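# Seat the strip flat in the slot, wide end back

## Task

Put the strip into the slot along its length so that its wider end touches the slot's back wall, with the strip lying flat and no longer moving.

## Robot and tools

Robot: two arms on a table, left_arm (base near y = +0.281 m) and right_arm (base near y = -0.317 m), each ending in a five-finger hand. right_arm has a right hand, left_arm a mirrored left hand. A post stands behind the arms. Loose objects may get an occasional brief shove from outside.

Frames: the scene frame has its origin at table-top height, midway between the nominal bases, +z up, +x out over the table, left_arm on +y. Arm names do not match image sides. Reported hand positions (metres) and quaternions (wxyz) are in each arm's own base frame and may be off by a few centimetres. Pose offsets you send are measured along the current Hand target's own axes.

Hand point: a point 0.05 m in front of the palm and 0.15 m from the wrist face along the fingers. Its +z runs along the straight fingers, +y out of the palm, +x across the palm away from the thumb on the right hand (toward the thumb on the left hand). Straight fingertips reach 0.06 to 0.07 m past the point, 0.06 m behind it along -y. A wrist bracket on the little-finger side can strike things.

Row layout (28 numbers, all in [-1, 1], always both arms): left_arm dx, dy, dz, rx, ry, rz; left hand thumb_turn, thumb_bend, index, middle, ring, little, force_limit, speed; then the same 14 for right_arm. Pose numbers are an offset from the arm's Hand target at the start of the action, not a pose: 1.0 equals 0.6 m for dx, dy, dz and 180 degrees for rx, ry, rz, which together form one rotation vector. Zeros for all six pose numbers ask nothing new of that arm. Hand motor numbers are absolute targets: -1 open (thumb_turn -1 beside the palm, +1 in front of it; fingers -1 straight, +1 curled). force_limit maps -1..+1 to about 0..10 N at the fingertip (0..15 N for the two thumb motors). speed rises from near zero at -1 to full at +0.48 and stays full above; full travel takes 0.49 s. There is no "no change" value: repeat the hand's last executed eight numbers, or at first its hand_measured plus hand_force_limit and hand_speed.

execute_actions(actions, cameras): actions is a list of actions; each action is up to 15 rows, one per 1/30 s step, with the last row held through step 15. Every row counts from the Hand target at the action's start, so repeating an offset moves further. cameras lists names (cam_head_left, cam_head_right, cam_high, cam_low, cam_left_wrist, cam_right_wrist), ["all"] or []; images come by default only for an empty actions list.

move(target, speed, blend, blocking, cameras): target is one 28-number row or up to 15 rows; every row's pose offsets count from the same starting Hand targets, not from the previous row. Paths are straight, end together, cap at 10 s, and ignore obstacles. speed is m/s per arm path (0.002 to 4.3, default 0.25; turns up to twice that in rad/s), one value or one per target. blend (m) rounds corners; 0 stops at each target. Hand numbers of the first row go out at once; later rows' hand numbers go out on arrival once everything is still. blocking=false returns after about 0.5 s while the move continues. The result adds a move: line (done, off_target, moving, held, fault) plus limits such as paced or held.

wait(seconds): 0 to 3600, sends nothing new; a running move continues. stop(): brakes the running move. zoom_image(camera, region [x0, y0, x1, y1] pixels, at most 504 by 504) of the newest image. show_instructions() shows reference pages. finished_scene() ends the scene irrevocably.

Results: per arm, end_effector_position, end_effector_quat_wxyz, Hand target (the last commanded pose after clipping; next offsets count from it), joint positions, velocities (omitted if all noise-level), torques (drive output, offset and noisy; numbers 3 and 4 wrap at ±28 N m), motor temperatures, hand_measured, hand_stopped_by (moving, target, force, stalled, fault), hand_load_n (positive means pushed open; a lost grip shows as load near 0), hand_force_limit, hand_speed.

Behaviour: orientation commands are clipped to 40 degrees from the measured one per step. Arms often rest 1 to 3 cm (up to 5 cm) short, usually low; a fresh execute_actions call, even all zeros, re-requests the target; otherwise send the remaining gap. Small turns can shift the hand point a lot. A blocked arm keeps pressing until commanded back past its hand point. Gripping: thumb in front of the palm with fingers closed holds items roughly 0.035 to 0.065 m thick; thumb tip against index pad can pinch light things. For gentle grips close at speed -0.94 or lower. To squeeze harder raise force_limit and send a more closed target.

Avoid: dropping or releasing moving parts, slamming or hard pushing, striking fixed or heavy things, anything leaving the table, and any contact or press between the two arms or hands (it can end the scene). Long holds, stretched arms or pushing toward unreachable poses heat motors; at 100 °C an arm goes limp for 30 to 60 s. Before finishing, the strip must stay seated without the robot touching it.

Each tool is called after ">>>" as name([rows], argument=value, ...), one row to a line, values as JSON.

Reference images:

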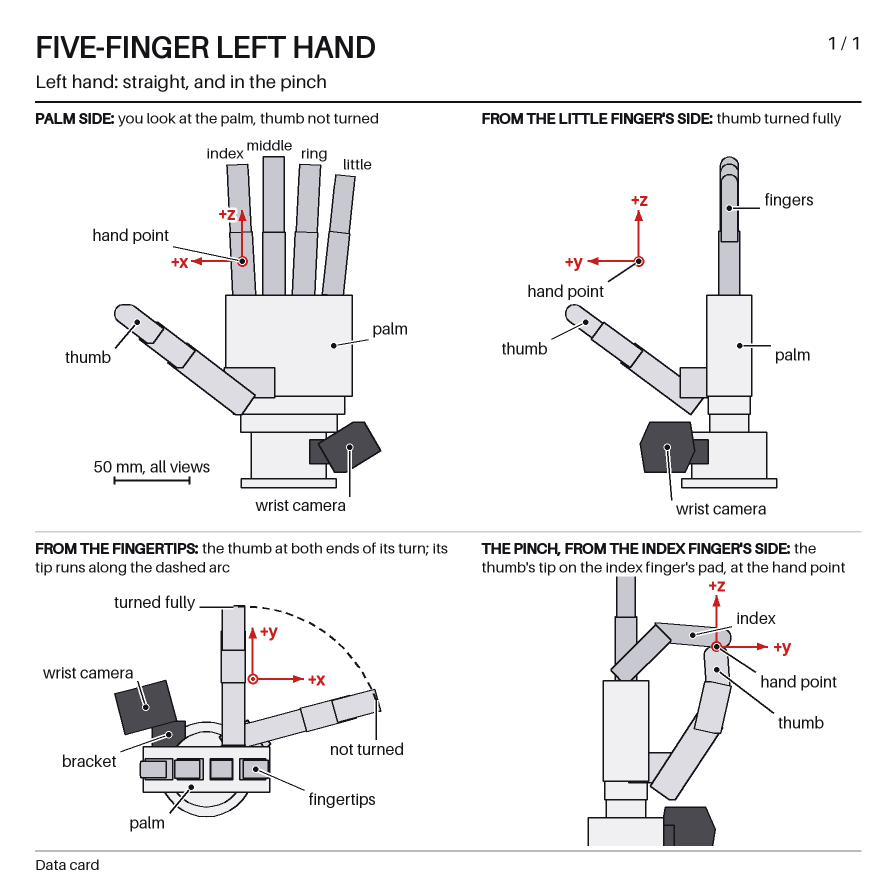

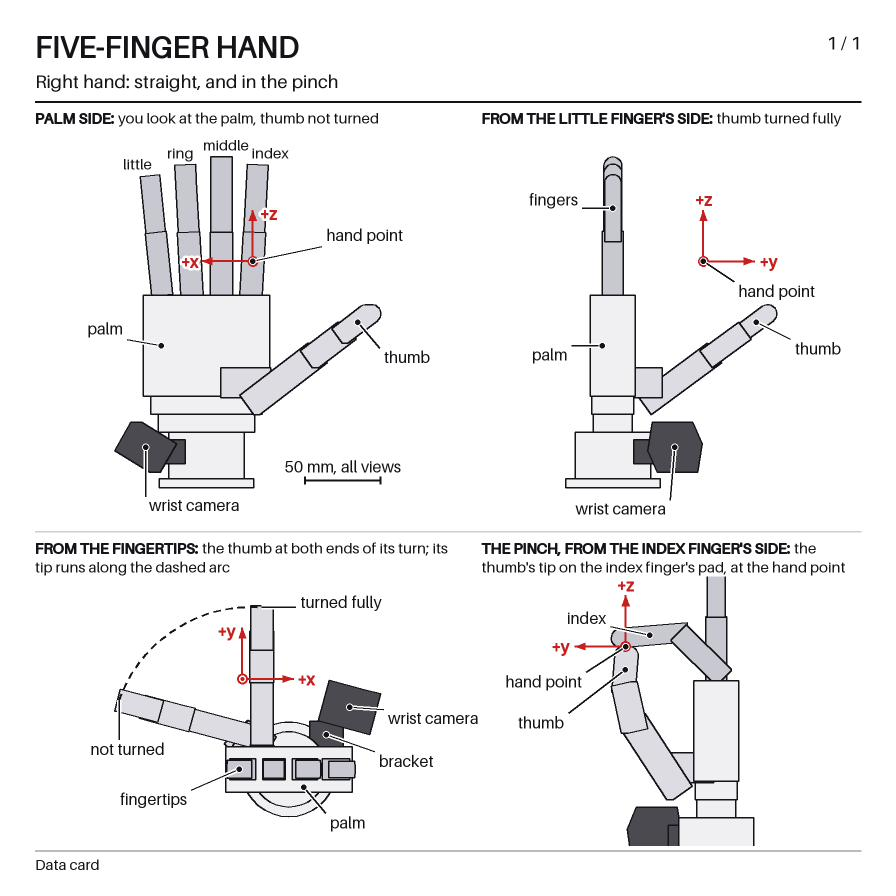

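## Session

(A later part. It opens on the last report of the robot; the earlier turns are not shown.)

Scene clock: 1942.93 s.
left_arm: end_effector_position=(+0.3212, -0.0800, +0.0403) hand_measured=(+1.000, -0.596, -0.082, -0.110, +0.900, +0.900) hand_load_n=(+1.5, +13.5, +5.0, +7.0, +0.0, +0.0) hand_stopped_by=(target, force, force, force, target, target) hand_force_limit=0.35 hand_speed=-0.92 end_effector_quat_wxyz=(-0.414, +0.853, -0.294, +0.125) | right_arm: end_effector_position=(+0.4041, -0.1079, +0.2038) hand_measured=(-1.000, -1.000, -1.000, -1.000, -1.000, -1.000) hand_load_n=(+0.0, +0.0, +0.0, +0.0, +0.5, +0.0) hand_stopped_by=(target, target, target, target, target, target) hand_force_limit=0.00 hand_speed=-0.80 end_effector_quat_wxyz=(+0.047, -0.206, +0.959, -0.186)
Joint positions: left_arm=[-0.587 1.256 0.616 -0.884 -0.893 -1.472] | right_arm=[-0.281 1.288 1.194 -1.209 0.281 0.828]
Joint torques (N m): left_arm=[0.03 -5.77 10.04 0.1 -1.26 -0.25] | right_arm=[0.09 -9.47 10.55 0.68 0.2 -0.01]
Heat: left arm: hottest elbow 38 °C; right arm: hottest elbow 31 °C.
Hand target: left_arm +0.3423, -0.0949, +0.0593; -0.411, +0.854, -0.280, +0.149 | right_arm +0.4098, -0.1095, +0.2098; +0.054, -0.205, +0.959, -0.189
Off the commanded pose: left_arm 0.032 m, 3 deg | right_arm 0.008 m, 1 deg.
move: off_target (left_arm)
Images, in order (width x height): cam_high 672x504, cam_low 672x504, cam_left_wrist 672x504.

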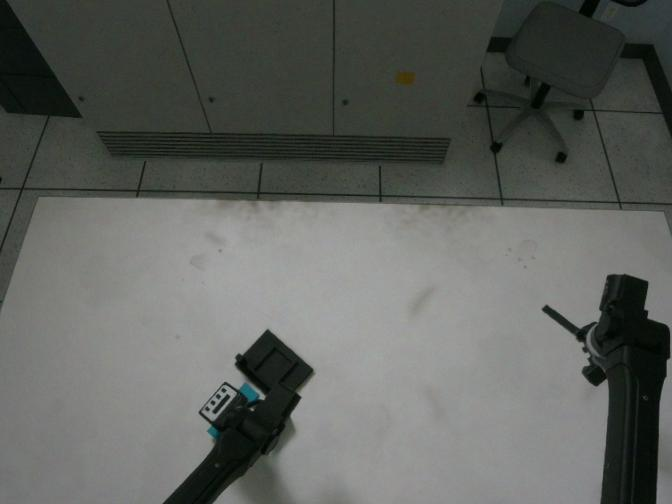

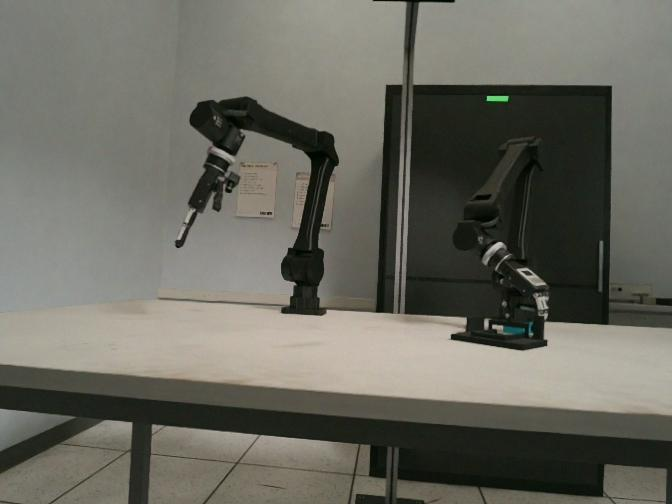

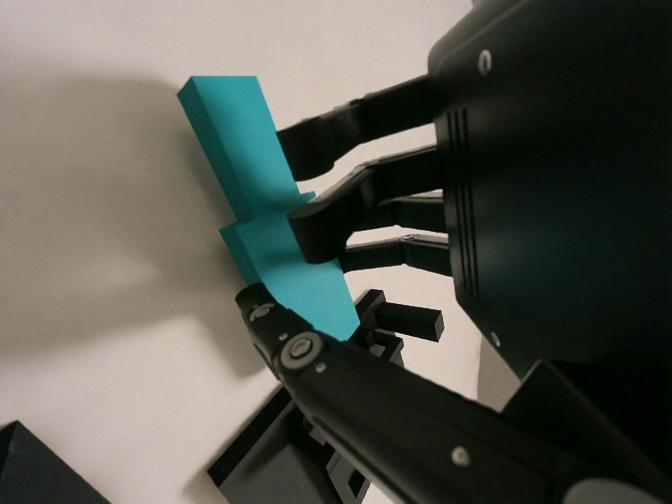

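>>> move(target=[0.0499,0.0049,-0.0043,0,0,0,1,-0.3,0.35,0.3,0.9,0.9,0.35,-0.92,0,0,0,0,0,0,-1,-1,-1,-1,-1,-1,0,-0.8], speed=0.04, cameras=["cam_left_wrist","cam_high","cam_low"])

>>> zoom_image(camera="cam_left_wrist", region=[180, 220, 500, 504])

>>> zoom_image(camera="cam_high", region=[220, 325, 310, 415])

>>> zoom_image(camera="cam_low", region=[470, 295, 560, 355])

Scene clock: 2059.33 s.
left_arm: end_effector_position=(+0.3431, -0.1005, +0.0412) hand_measured=(+1.000, -0.596, -0.082, -0.110, +0.900, +0.900) hand_load_n=(+2.0, +13.0, +5.5, +7.0, +0.0, +0.0) hand_stopped_by=(target, force, force, force, target, target) hand_force_limit=0.35 hand_speed=-0.92 end_effector_quat_wxyz=(-0.414, +0.853, -0.293, +0.126) | right_arm: end_effector_position=(+0.4041, -0.1079, +0.2038) hand_measured=(-1.000, -1.000, -1.000, -1.000, -1.000, -1.000) hand_load_n=(+0.0, +0.0, +0.0, +0.0, +0.0, +0.0) hand_stopped_by=(target, target, target, target, target, target) hand_force_limit=0.00 hand_speed=-0.80 end_effector_quat_wxyz=(+0.047, -0.206, +0.959, -0.186)
Joint positions: left_arm=[-0.603 1.34 0.694 -0.895 -0.894 -1.498] | right_arm=[-0.281 1.288 1.194 -1.209 0.281 0.828]
Joint torques (N m): left_arm=[-0.03 -6.71 10 -0.02 -1.26 -0.22] | right_arm=[0.09 -9.35 10.54 0.7 0.2 -0.02]
Motor temperatures (°C): left_arm=[23 24 36 23 25 21] | right_arm=[23 23 32 22 23 19]
Heat: left arm: hottest elbow 36 °C; right arm: hottest elbow 32 °C.
Hand target: left_arm +0.3639, -0.1160, +0.0593; -0.411, +0.854, -0.280, +0.149 | right_arm +0.4098, -0.1095, +0.2098; +0.054, -0.205, +0.959, -0.189
Off the commanded pose: left_arm 0.032 m, 3 deg | right_arm 0.008 m, 1 deg.
move: off_target (left_arm)
Images, in order (width x height): cam_high 672x504, cam_low 672x504, cam_left_wrist 672x504.

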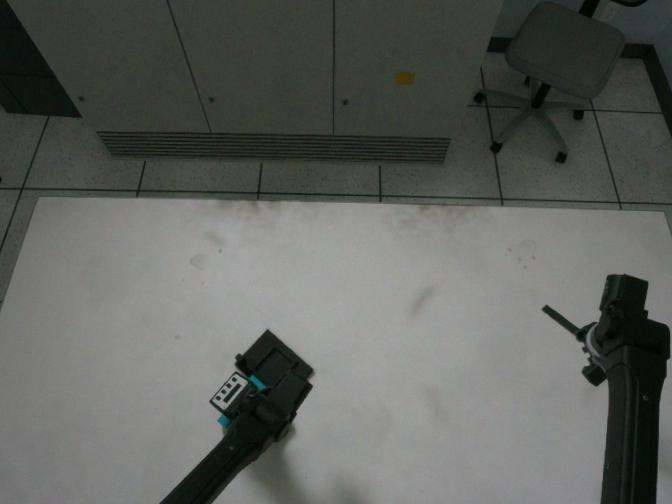

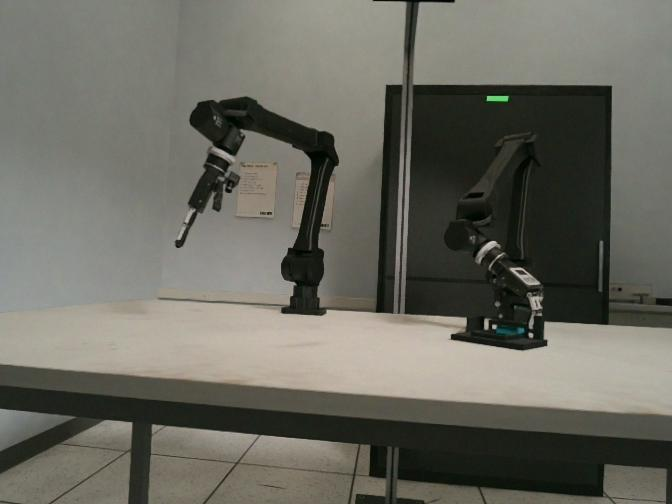

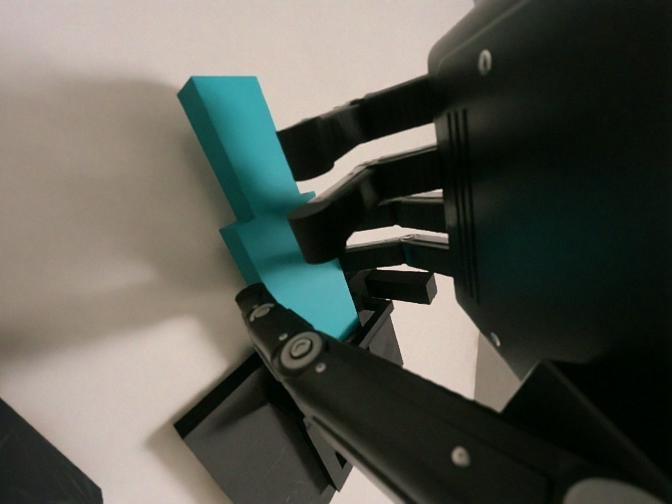

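Scaled by 1.575 from the camera's image (finer frame: 960x720).

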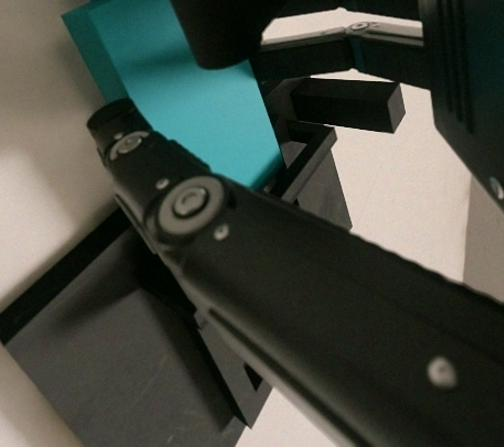

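Scaled by 5.600 from the camera's image (finer frame: 960x720).

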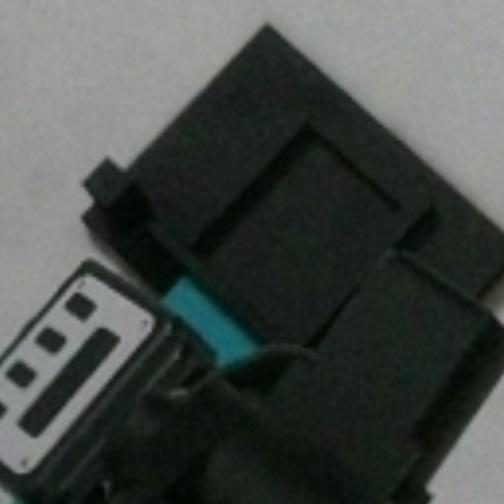

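Scaled by 5.600 from the camera's image (finer frame: 960x720).

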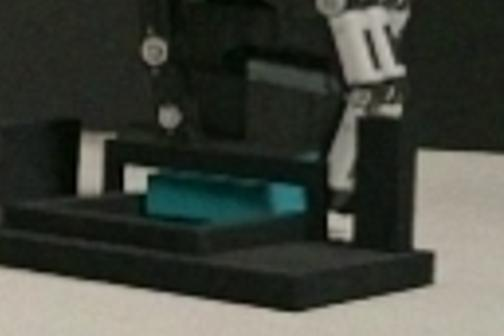

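>>> move(target=[0.025,0.0022,-0.0018,0,0,0,1,-0.3,0.35,0.3,0.9,0.9,0.35,-0.92,0,0,0,0,0,0,-1,-1,-1,-1,-1,-1,0,-0.8], speed=0.04, cameras=["cam_left_wrist","cam_high","cam_low"])

>>> zoom_image(camera="cam_left_wrist", region=[180, 220, 500, 504])

>>> zoom_image(camera="cam_high", region=[220, 325, 310, 415])

>>> zoom_image(camera="cam_low", region=[470, 295, 560, 355])

Scene clock: 2097.00 s.
left_arm: end_effector_position=(+0.3545, -0.1108, +0.0418) hand_measured=(+1.000, -0.596, -0.082, -0.110, +0.900, +0.900) hand_load_n=(+2.0, +13.0, +5.0, +7.5, +0.0, +0.0) hand_stopped_by=(target, force, force, force, target, target) hand_force_limit=0.35 hand_speed=-0.92 end_effector_quat_wxyz=(-0.414, +0.853, -0.293, +0.126) | right_arm: end_effector_position=(+0.4041, -0.1079, +0.2038) hand_measured=(-1.000, -1.000, -1.000, -1.000, -1.000, -1.000) hand_load_n=(+0.0, +0.0, +0.0, +0.0, +0.0, +0.0) hand_stopped_by=(target, target, target, target, target, target) hand_force_limit=0.00 hand_speed=-0.80 end_effector_quat_wxyz=(+0.047, -0.206, +0.959, -0.186)
Joint positions: left_arm=[-0.61 1.381 0.734 -0.902 -0.894 -1.508] | right_arm=[-0.281 1.288 1.194 -1.209 0.281 0.828]
Joint torques (N m): left_arm=[-0.03 -7.24 10.02 -0.06 -1.26 -0.22] | right_arm=[0.15 -9.47 10.54 0.69 0.2 -0.01]
Heat: left arm: hottest elbow 37 °C; right arm: hottest elbow 32 °C.
Hand target: left_arm +0.3747, -0.1262, +0.0593; -0.411, +0.854, -0.280, +0.149 | right_arm +0.4098, -0.1095, +0.2098; +0.054, -0.205, +0.959, -0.189
Off the commanded pose: left_arm 0.031 m, 3 deg | right_arm 0.008 m, 1 deg.
move: off_target (left_arm)
Images, in order (width x height): cam_high 672x504, cam_low 672x504, cam_left_wrist 672x504.

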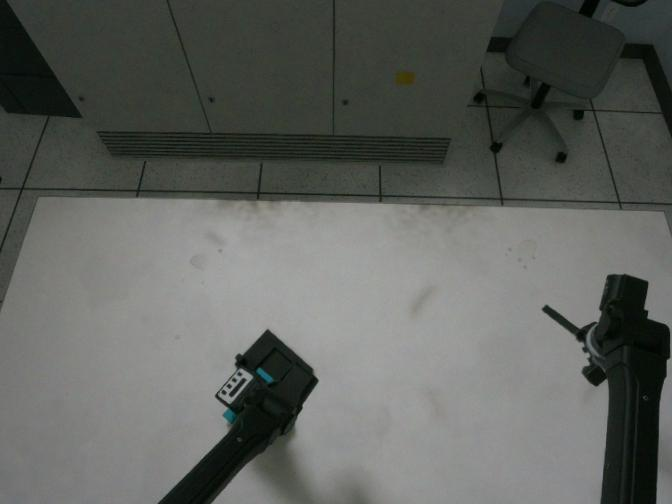

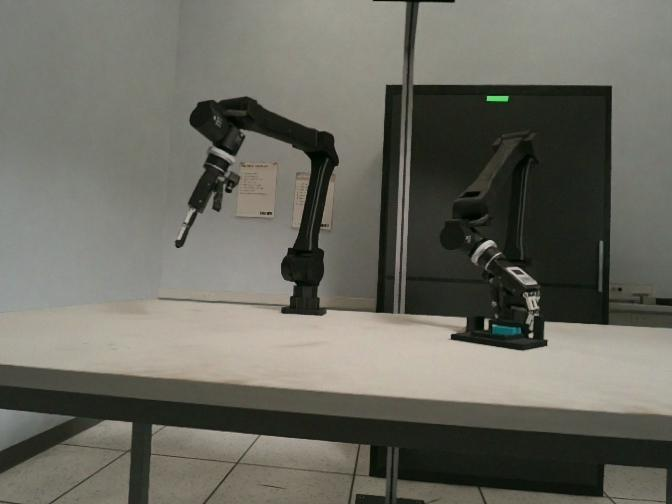

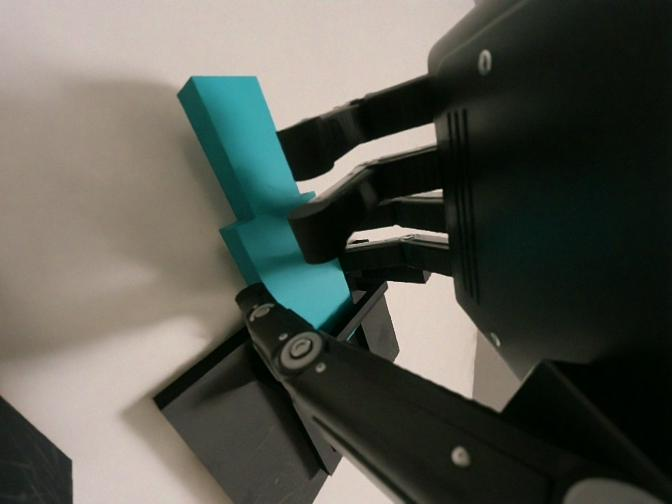

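Scaled by 1.575 from the camera's image (finer frame: 960x720).

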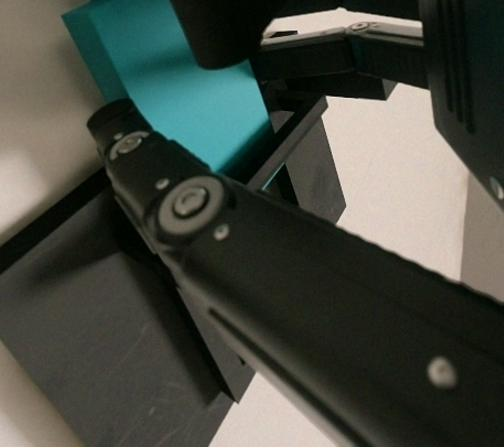

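Scaled by 5.600 from the camera's image (finer frame: 960x720).

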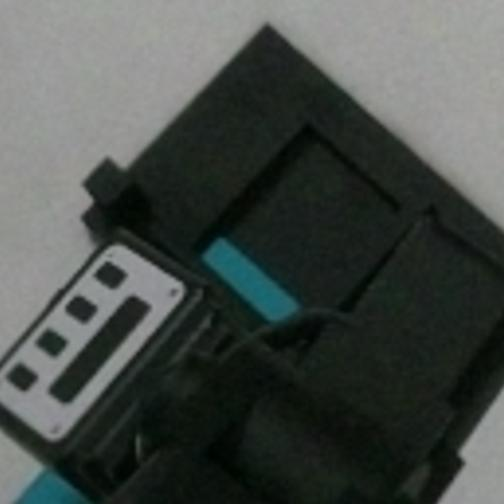

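Scaled by 5.600 from the camera's image (finer frame: 960x720).

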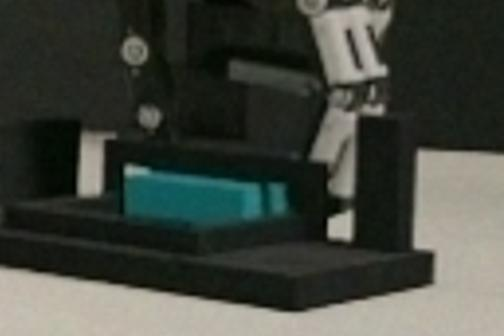

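>>> zoom_image(camera="cam_high", region=[245, 340, 305, 400])

>>> zoom_image(camera="cam_low", region=[480, 310, 530, 345])

Scaled by 8.400 from the camera's image (finer frame: 960x720).

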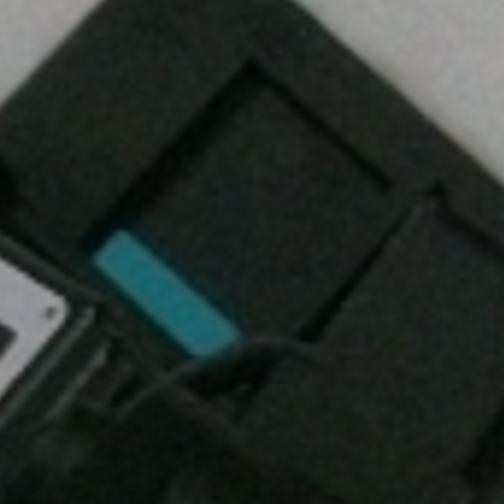

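Scaled by 10.080 from the camera's image (finer frame: 960x720).

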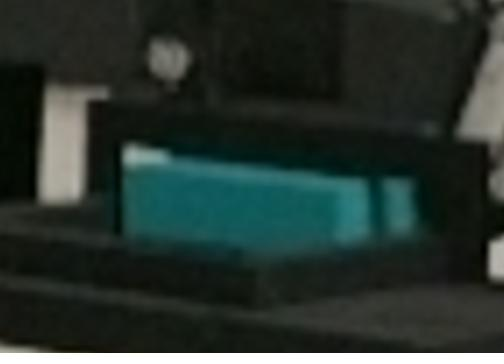

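>>> move(target=[-0.0002,0.0059,0.0046,0,0.0161,-0.0206,1,-0.3,0.35,0.3,0.9,0.9,0.35,-0.92,0,0,0,0,0,0,-1,-1,-1,-1,-1,-1,0,-0.8], speed=0.03, cameras=["cam_left_wrist","cam_high","cam_low"])

>>> zoom_image(camera="cam_low", region=[470, 295, 560, 355])

>>> zoom_image(camera="cam_high", region=[220, 325, 310, 415])

Scene clock: 2154.57 s.
left_arm: end_effector_position=(+0.3676, -0.1199, +0.0442) hand_measured=(+1.000, -0.596, -0.082, -0.110, +0.900, +0.900) hand_load_n=(+1.5, +12.5, +4.5, +7.0, +0.0, +0.0) hand_stopped_by=(target, force, force, force, target, target) hand_force_limit=0.35 hand_speed=-0.92 end_effector_quat_wxyz=(-0.404, +0.857, -0.277, +0.159) | right_arm: end_effector_position=(+0.4041, -0.1079, +0.2038) hand_measured=(-1.000, -1.000, -1.000, -1.000, -1.000, -1.000) hand_load_n=(+0.0, +0.0, +0.0, +0.0, +0.0, +0.0) hand_stopped_by=(target, target, target, target, target, target) hand_force_limit=0.00 hand_speed=-0.80 end_effector_quat_wxyz=(+0.047, -0.206, +0.959, -0.186)
Joint positions: left_arm=[-0.61 1.377 0.727 -0.826 -0.894 -1.509] | right_arm=[-0.281 1.288 1.194 -1.209 0.281 0.828]
Joint torques (N m): left_arm=[0.09 -9.29 6.38 1.39 -1.16 -0.2] | right_arm=[0.15 -9.41 10.55 0.69 0.2 -0.01]
Heat: left arm: hottest elbow 36 °C; right arm: hottest elbow 32 °C.
Hand target: left_arm +0.3748, -0.1263, +0.0547; -0.399, +0.859, -0.263, +0.184 | right_arm +0.4098, -0.1095, +0.2098; +0.054, -0.205, +0.959, -0.189
Off the commanded pose: left_arm 0.014 m, 3 deg | right_arm 0.008 m, 1 deg.
move: off_target (left_arm)
Images, in order (width x height): cam_high 672x504, cam_low 672x504, cam_left_wrist 672x504.

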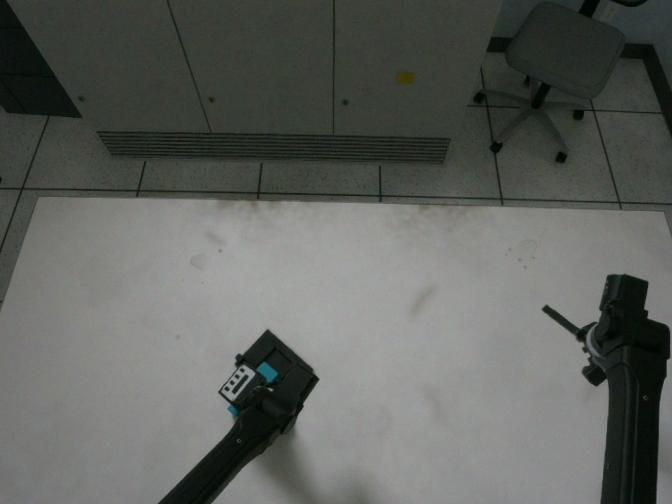

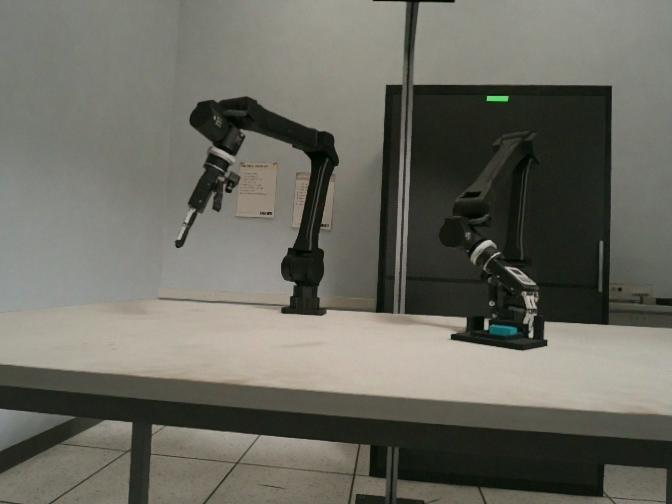

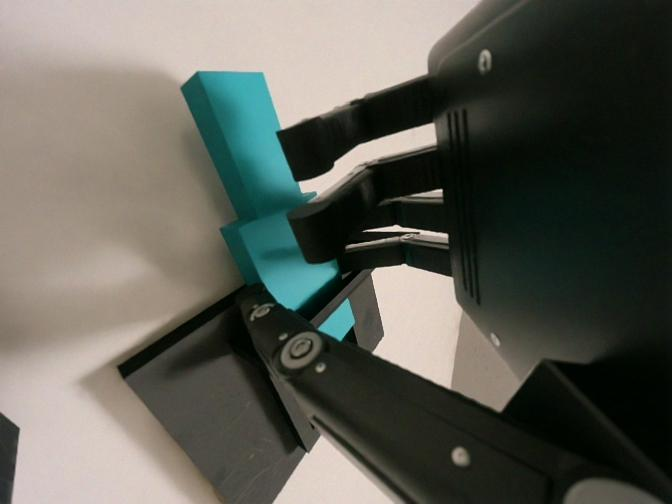

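Scaled by 5.600 from the camera's image (finer frame: 960x720).

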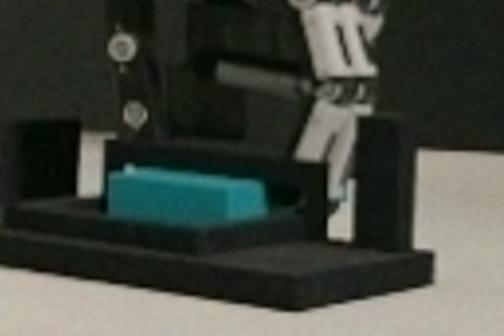

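Scaled by 5.600 from the camera's image (finer frame: 960x720).

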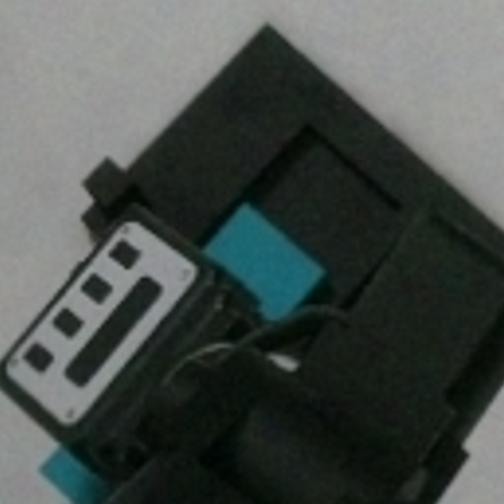

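>>> move(target=[-0.0245,0.0081,0.0058,0,0,0,1,-0.3,0.35,0.3,0.9,0.9,0.35,-0.92,0,0,0,0,0,0,-1,-1,-1,-1,-1,-1,0,-0.8], speed=0.03, cameras=["cam_left_wrist","cam_high","cam_low"])

>>> zoom_image(camera="cam_low", region=[470, 295, 560, 355])

>>> zoom_image(camera="cam_high", region=[220, 325, 310, 415])

Scene clock: 2174.60 s.
left_arm: end_effector_position=(+0.3614, -0.1156, +0.0418) hand_measured=(+1.000, -0.596, -0.082, -0.110, +0.900, +0.900) hand_load_n=(+1.5, +12.5, +5.0, +7.0, +0.0, +0.0) hand_stopped_by=(target, force, force, force, target, target) hand_force_limit=0.35 hand_speed=-0.92 end_effector_quat_wxyz=(-0.401, +0.858, -0.272, +0.169) | right_arm: end_effector_position=(+0.4041, -0.1079, +0.2038) hand_measured=(-1.000, -1.000, -1.000, -1.000, -1.000, -1.000) hand_load_n=(+0.0, +0.0, +0.0, +0.0, +0.0, +0.0) hand_stopped_by=(target, target, target, target, target, target) hand_force_limit=0.00 hand_speed=-0.80 end_effector_quat_wxyz=(+0.047, -0.206, +0.959, -0.186)
Joint positions: left_arm=[-0.61 1.349 0.689 -0.792 -0.894 -1.509] | right_arm=[-0.281 1.288 1.194 -1.209 0.281 0.828]
Joint torques (N m): left_arm=[0.09 -8.53 5.83 1.05 -1.17 -0.19] | right_arm=[0.21 -9.47 10.54 0.68 0.2 -0.01]
Heat: left arm: hottest elbow 35 °C; right arm: hottest elbow 32 °C.
Hand target: left_arm +0.3635, -0.1181, +0.0473; -0.399, +0.859, -0.262, +0.184 | right_arm +0.4098, -0.1095, +0.2098; +0.054, -0.205, +0.959, -0.189
Off the commanded pose: left_arm 0.006 m, 2 deg | right_arm 0.008 m, 1 deg.
move: done
Images, in order (width x height): cam_high 672x504, cam_low 672x504, cam_left_wrist 672x504.

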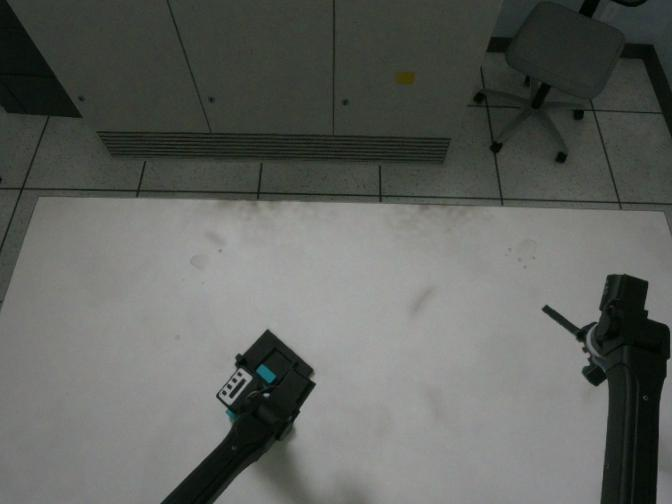

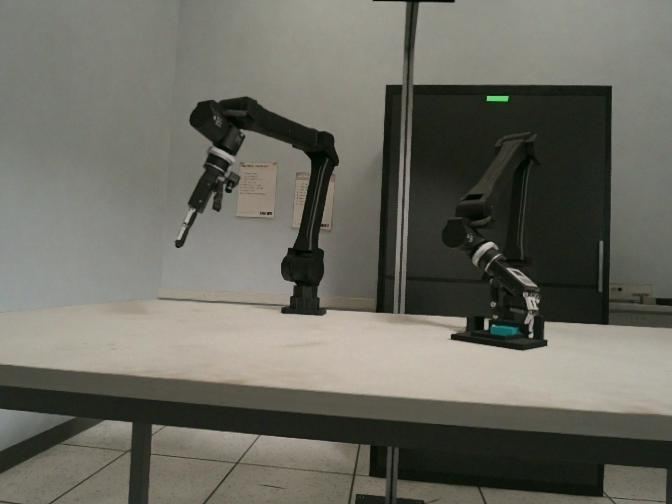

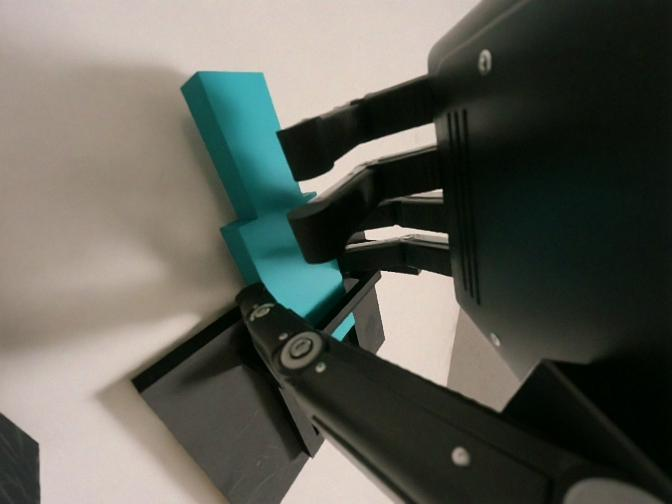

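Scaled by 5.600 from the camera's image (finer frame: 960x720).

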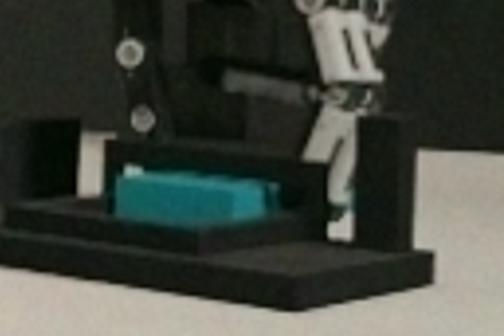

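Scaled by 5.600 from the camera's image (finer frame: 960x720).

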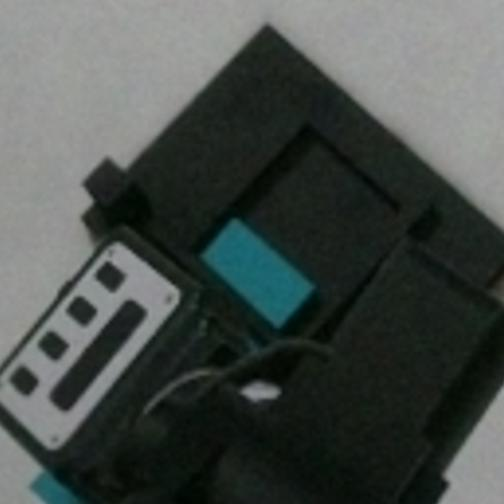

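>>> move(target=[-0.0143,0.0068,0.0051,0,-0.0044,0.0057,1,-0.3,0.35,0.3,0.9,0.9,0.35,-0.92,0,0,0,0,0,0,-1,-1,-1,-1,-1,-1,0,-0.8], speed=0.03, cameras=["cam_left_wrist","cam_high","cam_low"])

>>> zoom_image(camera="cam_low", region=[470, 295, 560, 355])

>>> zoom_image(camera="cam_high", region=[220, 325, 310, 415])

Scene clock: 2185.33 s.
left_arm: end_effector_position=(+0.3587, -0.1134, +0.0397) hand_measured=(+1.000, -0.596, -0.082, -0.110, +0.900, +0.900) hand_load_n=(+1.5, +12.0, +5.0, +7.0, +0.0, +0.0) hand_stopped_by=(target, force, force, force, target, target) hand_force_limit=0.35 hand_speed=-0.92 end_effector_quat_wxyz=(-0.402, +0.858, -0.273, +0.166) | right_arm: end_effector_position=(+0.4041, -0.1079, +0.2038) hand_measured=(-1.000, -1.000, -1.000, -1.000, -1.000, -1.000) hand_load_n=(+0.0, +0.0, +0.0, +0.0, +0.0, +0.0) hand_stopped_by=(target, target, target, target, target, target) hand_force_limit=0.00 hand_speed=-0.80 end_effector_quat_wxyz=(+0.047, -0.206, +0.959, -0.186)
Joint positions: left_arm=[-0.61 1.348 0.681 -0.791 -0.896 -1.51] | right_arm=[-0.281 1.288 1.194 -1.209 0.281 0.828]
Joint torques (N m): left_arm=[0.09 -8.12 5.44 0.77 -1.15 -0.17] | right_arm=[0.15 -9.41 10.55 0.7 0.19 -0.01]
Heat: left arm: hottest elbow 34 °C; right arm: hottest elbow 32 °C.
Hand target: left_arm +0.3570, -0.1133, +0.0412; -0.403, +0.858, -0.267, +0.175 | right_arm +0.4098, -0.1095, +0.2098; +0.054, -0.205, +0.959, -0.189
Off the commanded pose: left_arm 0.002 m, 1 deg | right_arm 0.008 m, 1 deg.
move: done
Images, in order (width x height): cam_high 672x504, cam_low 672x504, cam_left_wrist 672x504.

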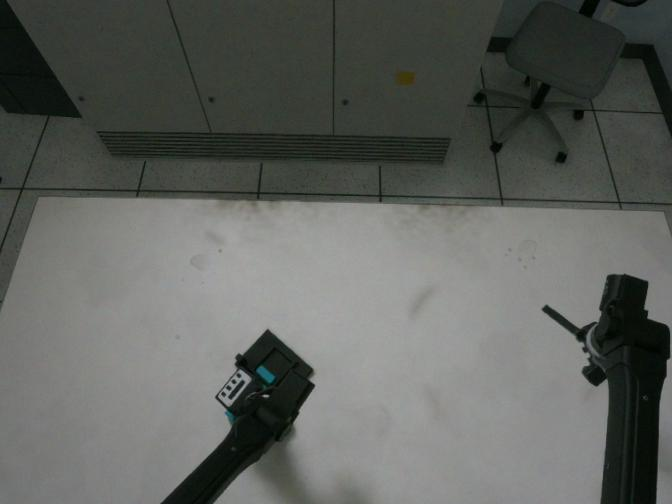

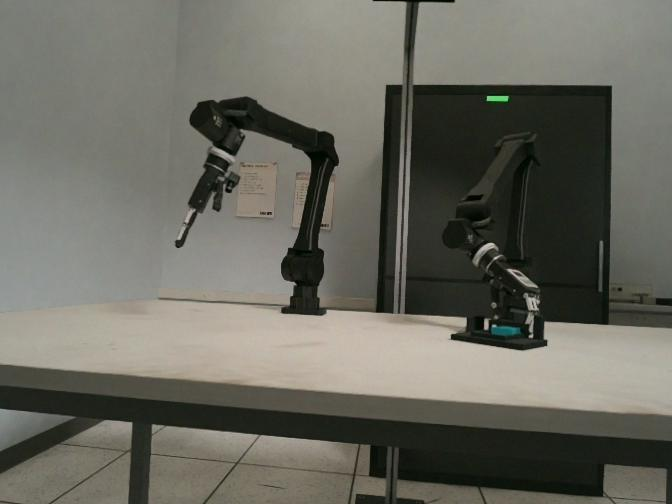

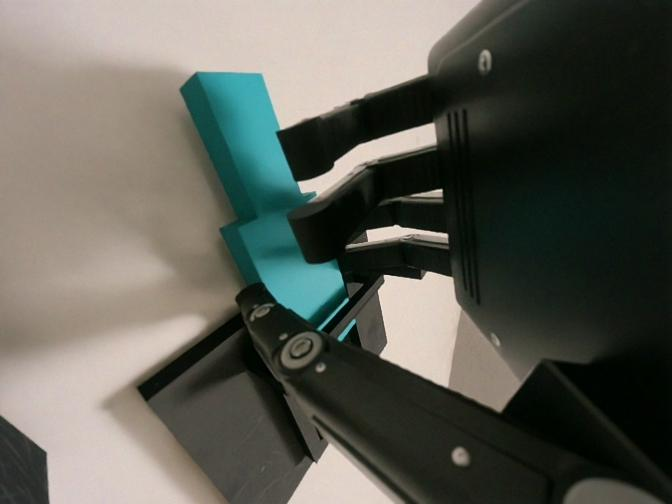

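Scaled by 5.600 from the camera's image (finer frame: 960x720).

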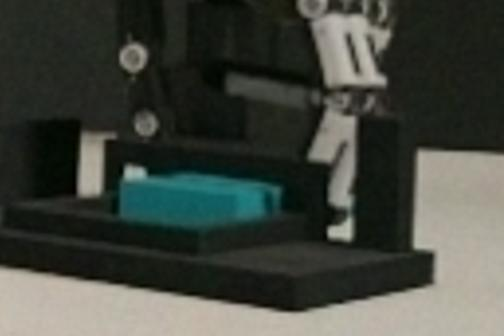

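Scaled by 5.600 from the camera's image (finer frame: 960x720).

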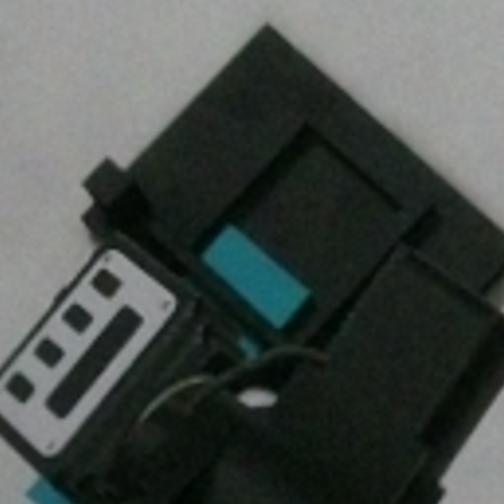

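>>> move(target=[-0.0028,0.0063,0.0045,0,-0.0027,0.0035,1,-0.3,0.35,0.3,0.9,0.9,0.35,-0.92,0,0,0,0,0,0,-1,-1,-1,-1,-1,-1,0,-0.8], speed=0.03, cameras=["cam_left_wrist","cam_high","cam_low"])

>>> zoom_image(camera="cam_low", region=[470, 295, 560, 355])

>>> zoom_image(camera="cam_left_wrist", region=[120, 50, 460, 400])

Scene clock: 2198.50 s.
left_arm: end_effector_position=(+0.3587, -0.1134, +0.0397) hand_measured=(+1.000, -0.596, -0.082, -0.110, +0.900, +0.900) hand_load_n=(+2.0, +12.5, +5.0, +6.5, +0.0, +0.0) hand_stopped_by=(target, force, force, force, target, target) hand_force_limit=0.35 hand_speed=-0.92 end_effector_quat_wxyz=(-0.402, +0.858, -0.273, +0.166) | right_arm: end_effector_position=(+0.4041, -0.1079, +0.2038) hand_measured=(-1.000, -1.000, -1.000, -1.000, -1.000, -1.000) hand_load_n=(+0.0, +0.0, +0.0, +0.0, +0.0, +0.0) hand_stopped_by=(target, target, target, target, target, target) hand_force_limit=0.00 hand_speed=-0.80 end_effector_quat_wxyz=(+0.047, -0.206, +0.959, -0.186)
Joint positions: left_arm=[-0.61 1.348 0.681 -0.791 -0.896 -1.51] | right_arm=[-0.281 1.288 1.194 -1.209 0.281 0.828]
Joint torques (N m): left_arm=[0.09 -7.12 5.41 0.77 -1.17 -0.18] | right_arm=[0.03 -9.41 10.55 0.66 0.19 -0.01]
Heat: left arm: hottest elbow 34 °C; right arm: hottest elbow 32 °C.
Hand target: left_arm +0.3558, -0.1127, +0.0364; -0.405, +0.857, -0.270, +0.169 | right_arm +0.4098, -0.1095, +0.2098; +0.054, -0.205, +0.959, -0.189
Off the commanded pose: left_arm 0.004 m, 0 deg | right_arm 0.008 m, 1 deg.
move: done
Images, in order (width x height): cam_high 672x504, cam_low 672x504, cam_left_wrist 672x504.

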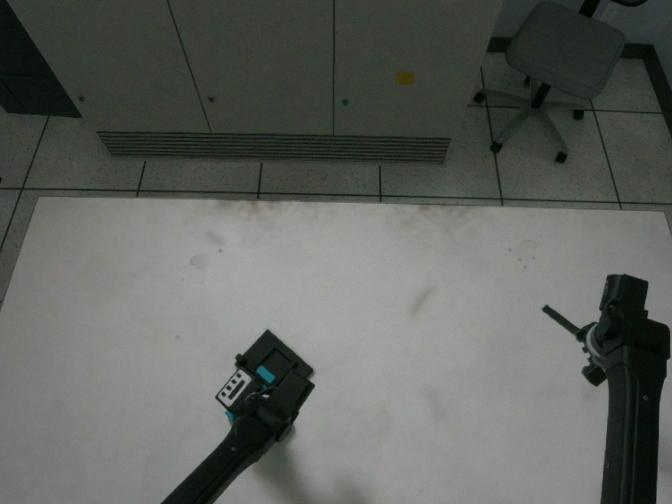

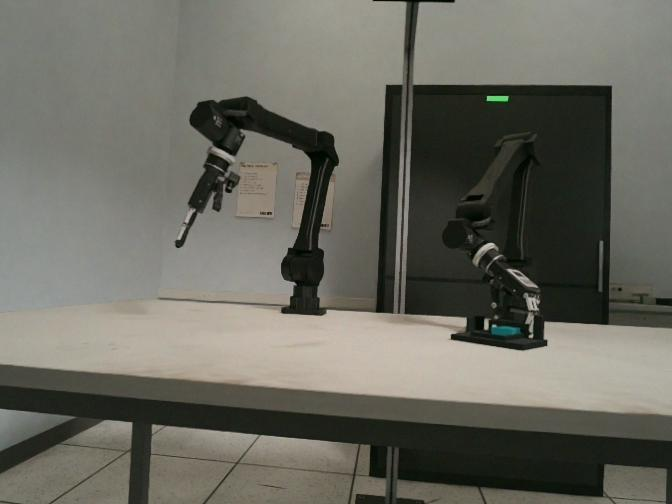

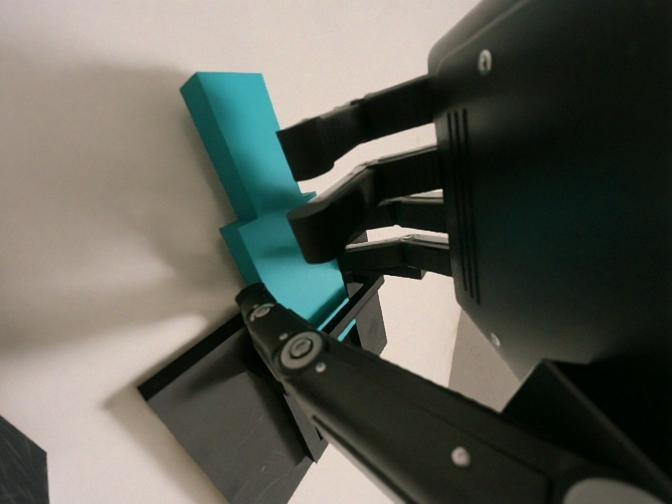

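Scaled by 5.600 from the camera's image (finer frame: 960x720).

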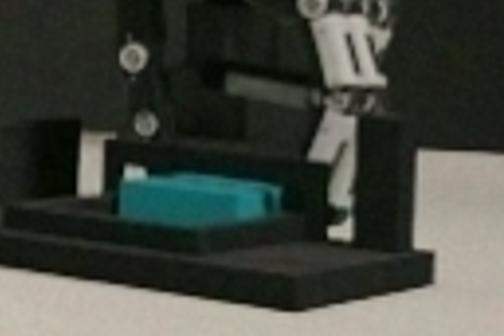

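Scaled by 1.440 from the camera's image (finer frame: 960x720).

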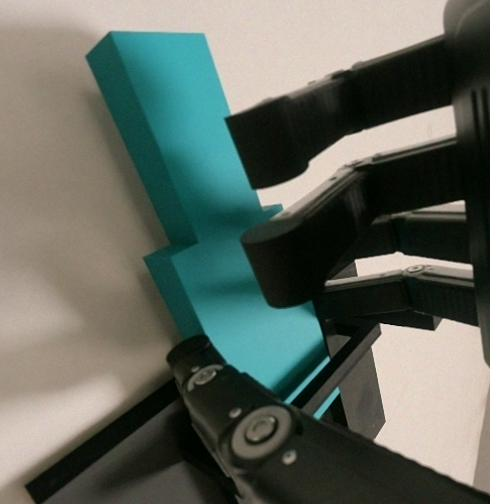

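>>> move(target=[-0.001,0.0079,0.0061,0,0,0,1,-0.3,0.35,0.3,0.9,0.9,0.35,-0.92,0,0,0,0,0,0,-1,-1,-1,-1,-1,-1,0,-0.8], speed=0.03, cameras=["cam_left_wrist","cam_high","cam_low"])

>>> zoom_image(camera="cam_low", region=[470, 295, 560, 355])

>>> zoom_image(camera="cam_left_wrist", region=[120, 50, 460, 400])

Scene clock: 2208.60 s.
left_arm: end_effector_position=(+0.3602, -0.1133, +0.0396) hand_measured=(+1.000, -0.596, -0.082, -0.110, +0.900, +0.900) hand_load_n=(+1.0, +11.5, +5.0, +7.0, +0.0, +0.0) hand_stopped_by=(target, force, force, force, target, target) hand_force_limit=0.35 hand_speed=-0.92 end_effector_quat_wxyz=(-0.403, +0.857, -0.270, +0.171) | right_arm: end_effector_position=(+0.4041, -0.1079, +0.2038) hand_measured=(-1.000, -1.000, -1.000, -1.000, -1.000, -1.000) hand_load_n=(+0.0, +0.0, +0.5, +0.0, +0.0, +0.0) hand_stopped_by=(target, target, target, target, target, target) hand_force_limit=0.00 hand_speed=-0.80 end_effector_quat_wxyz=(+0.047, -0.206, +0.959, -0.186)
Joint positions: left_arm=[-0.61 1.348 0.677 -0.778 -0.901 -1.51] | right_arm=[-0.281 1.288 1.194 -1.209 0.281 0.828]
Joint torques (N m): left_arm=[0.03 -6.24 5.15 1.03 -0.94 -0.19] | right_arm=[0.09 -9.35 10.54 0.69 0.2 -0.02]
Heat: left arm: hottest elbow 34 °C; right arm: hottest elbow 32 °C.
Hand target: left_arm +0.3557, -0.1127, +0.0305; -0.405, +0.857, -0.270, +0.169 | right_arm +0.4098, -0.1095, +0.2098; +0.054, -0.205, +0.959, -0.189
Off the commanded pose: left_arm 0.010 m, 0 deg | right_arm 0.008 m, 1 deg.
move: done
Images, in order (width x height): cam_high 672x504, cam_low 672x504, cam_left_wrist 672x504.

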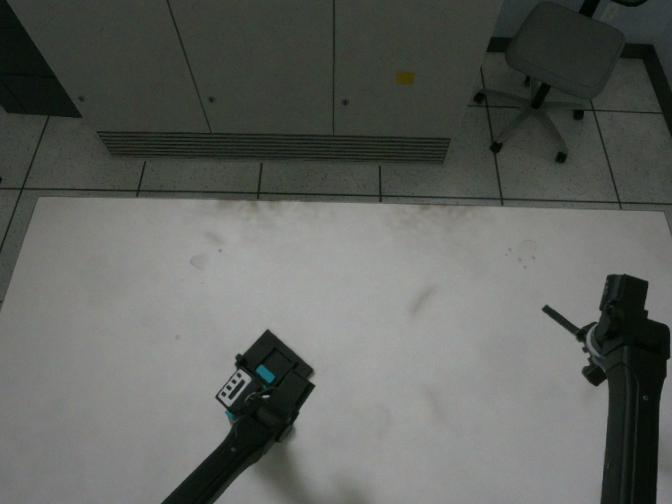

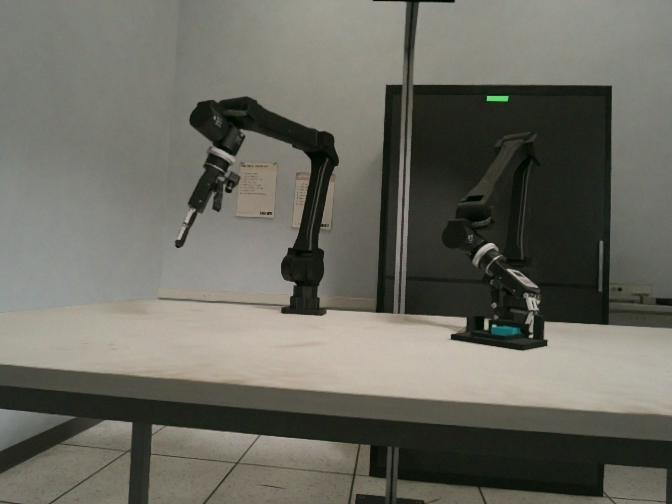

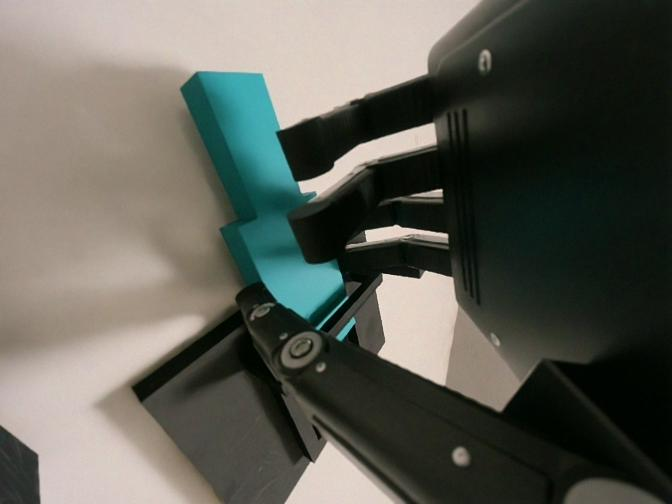

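Scaled by 5.600 from the camera's image (finer frame: 960x720).

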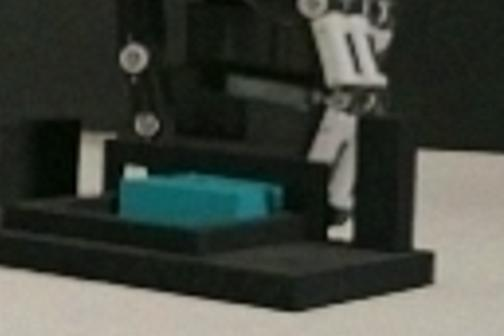

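Scaled by 1.440 from the camera's image (finer frame: 960x720).

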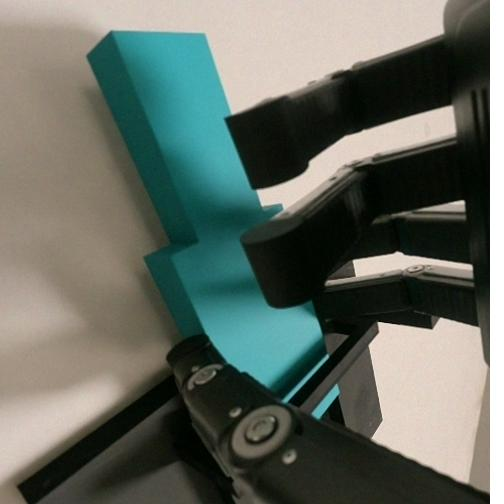

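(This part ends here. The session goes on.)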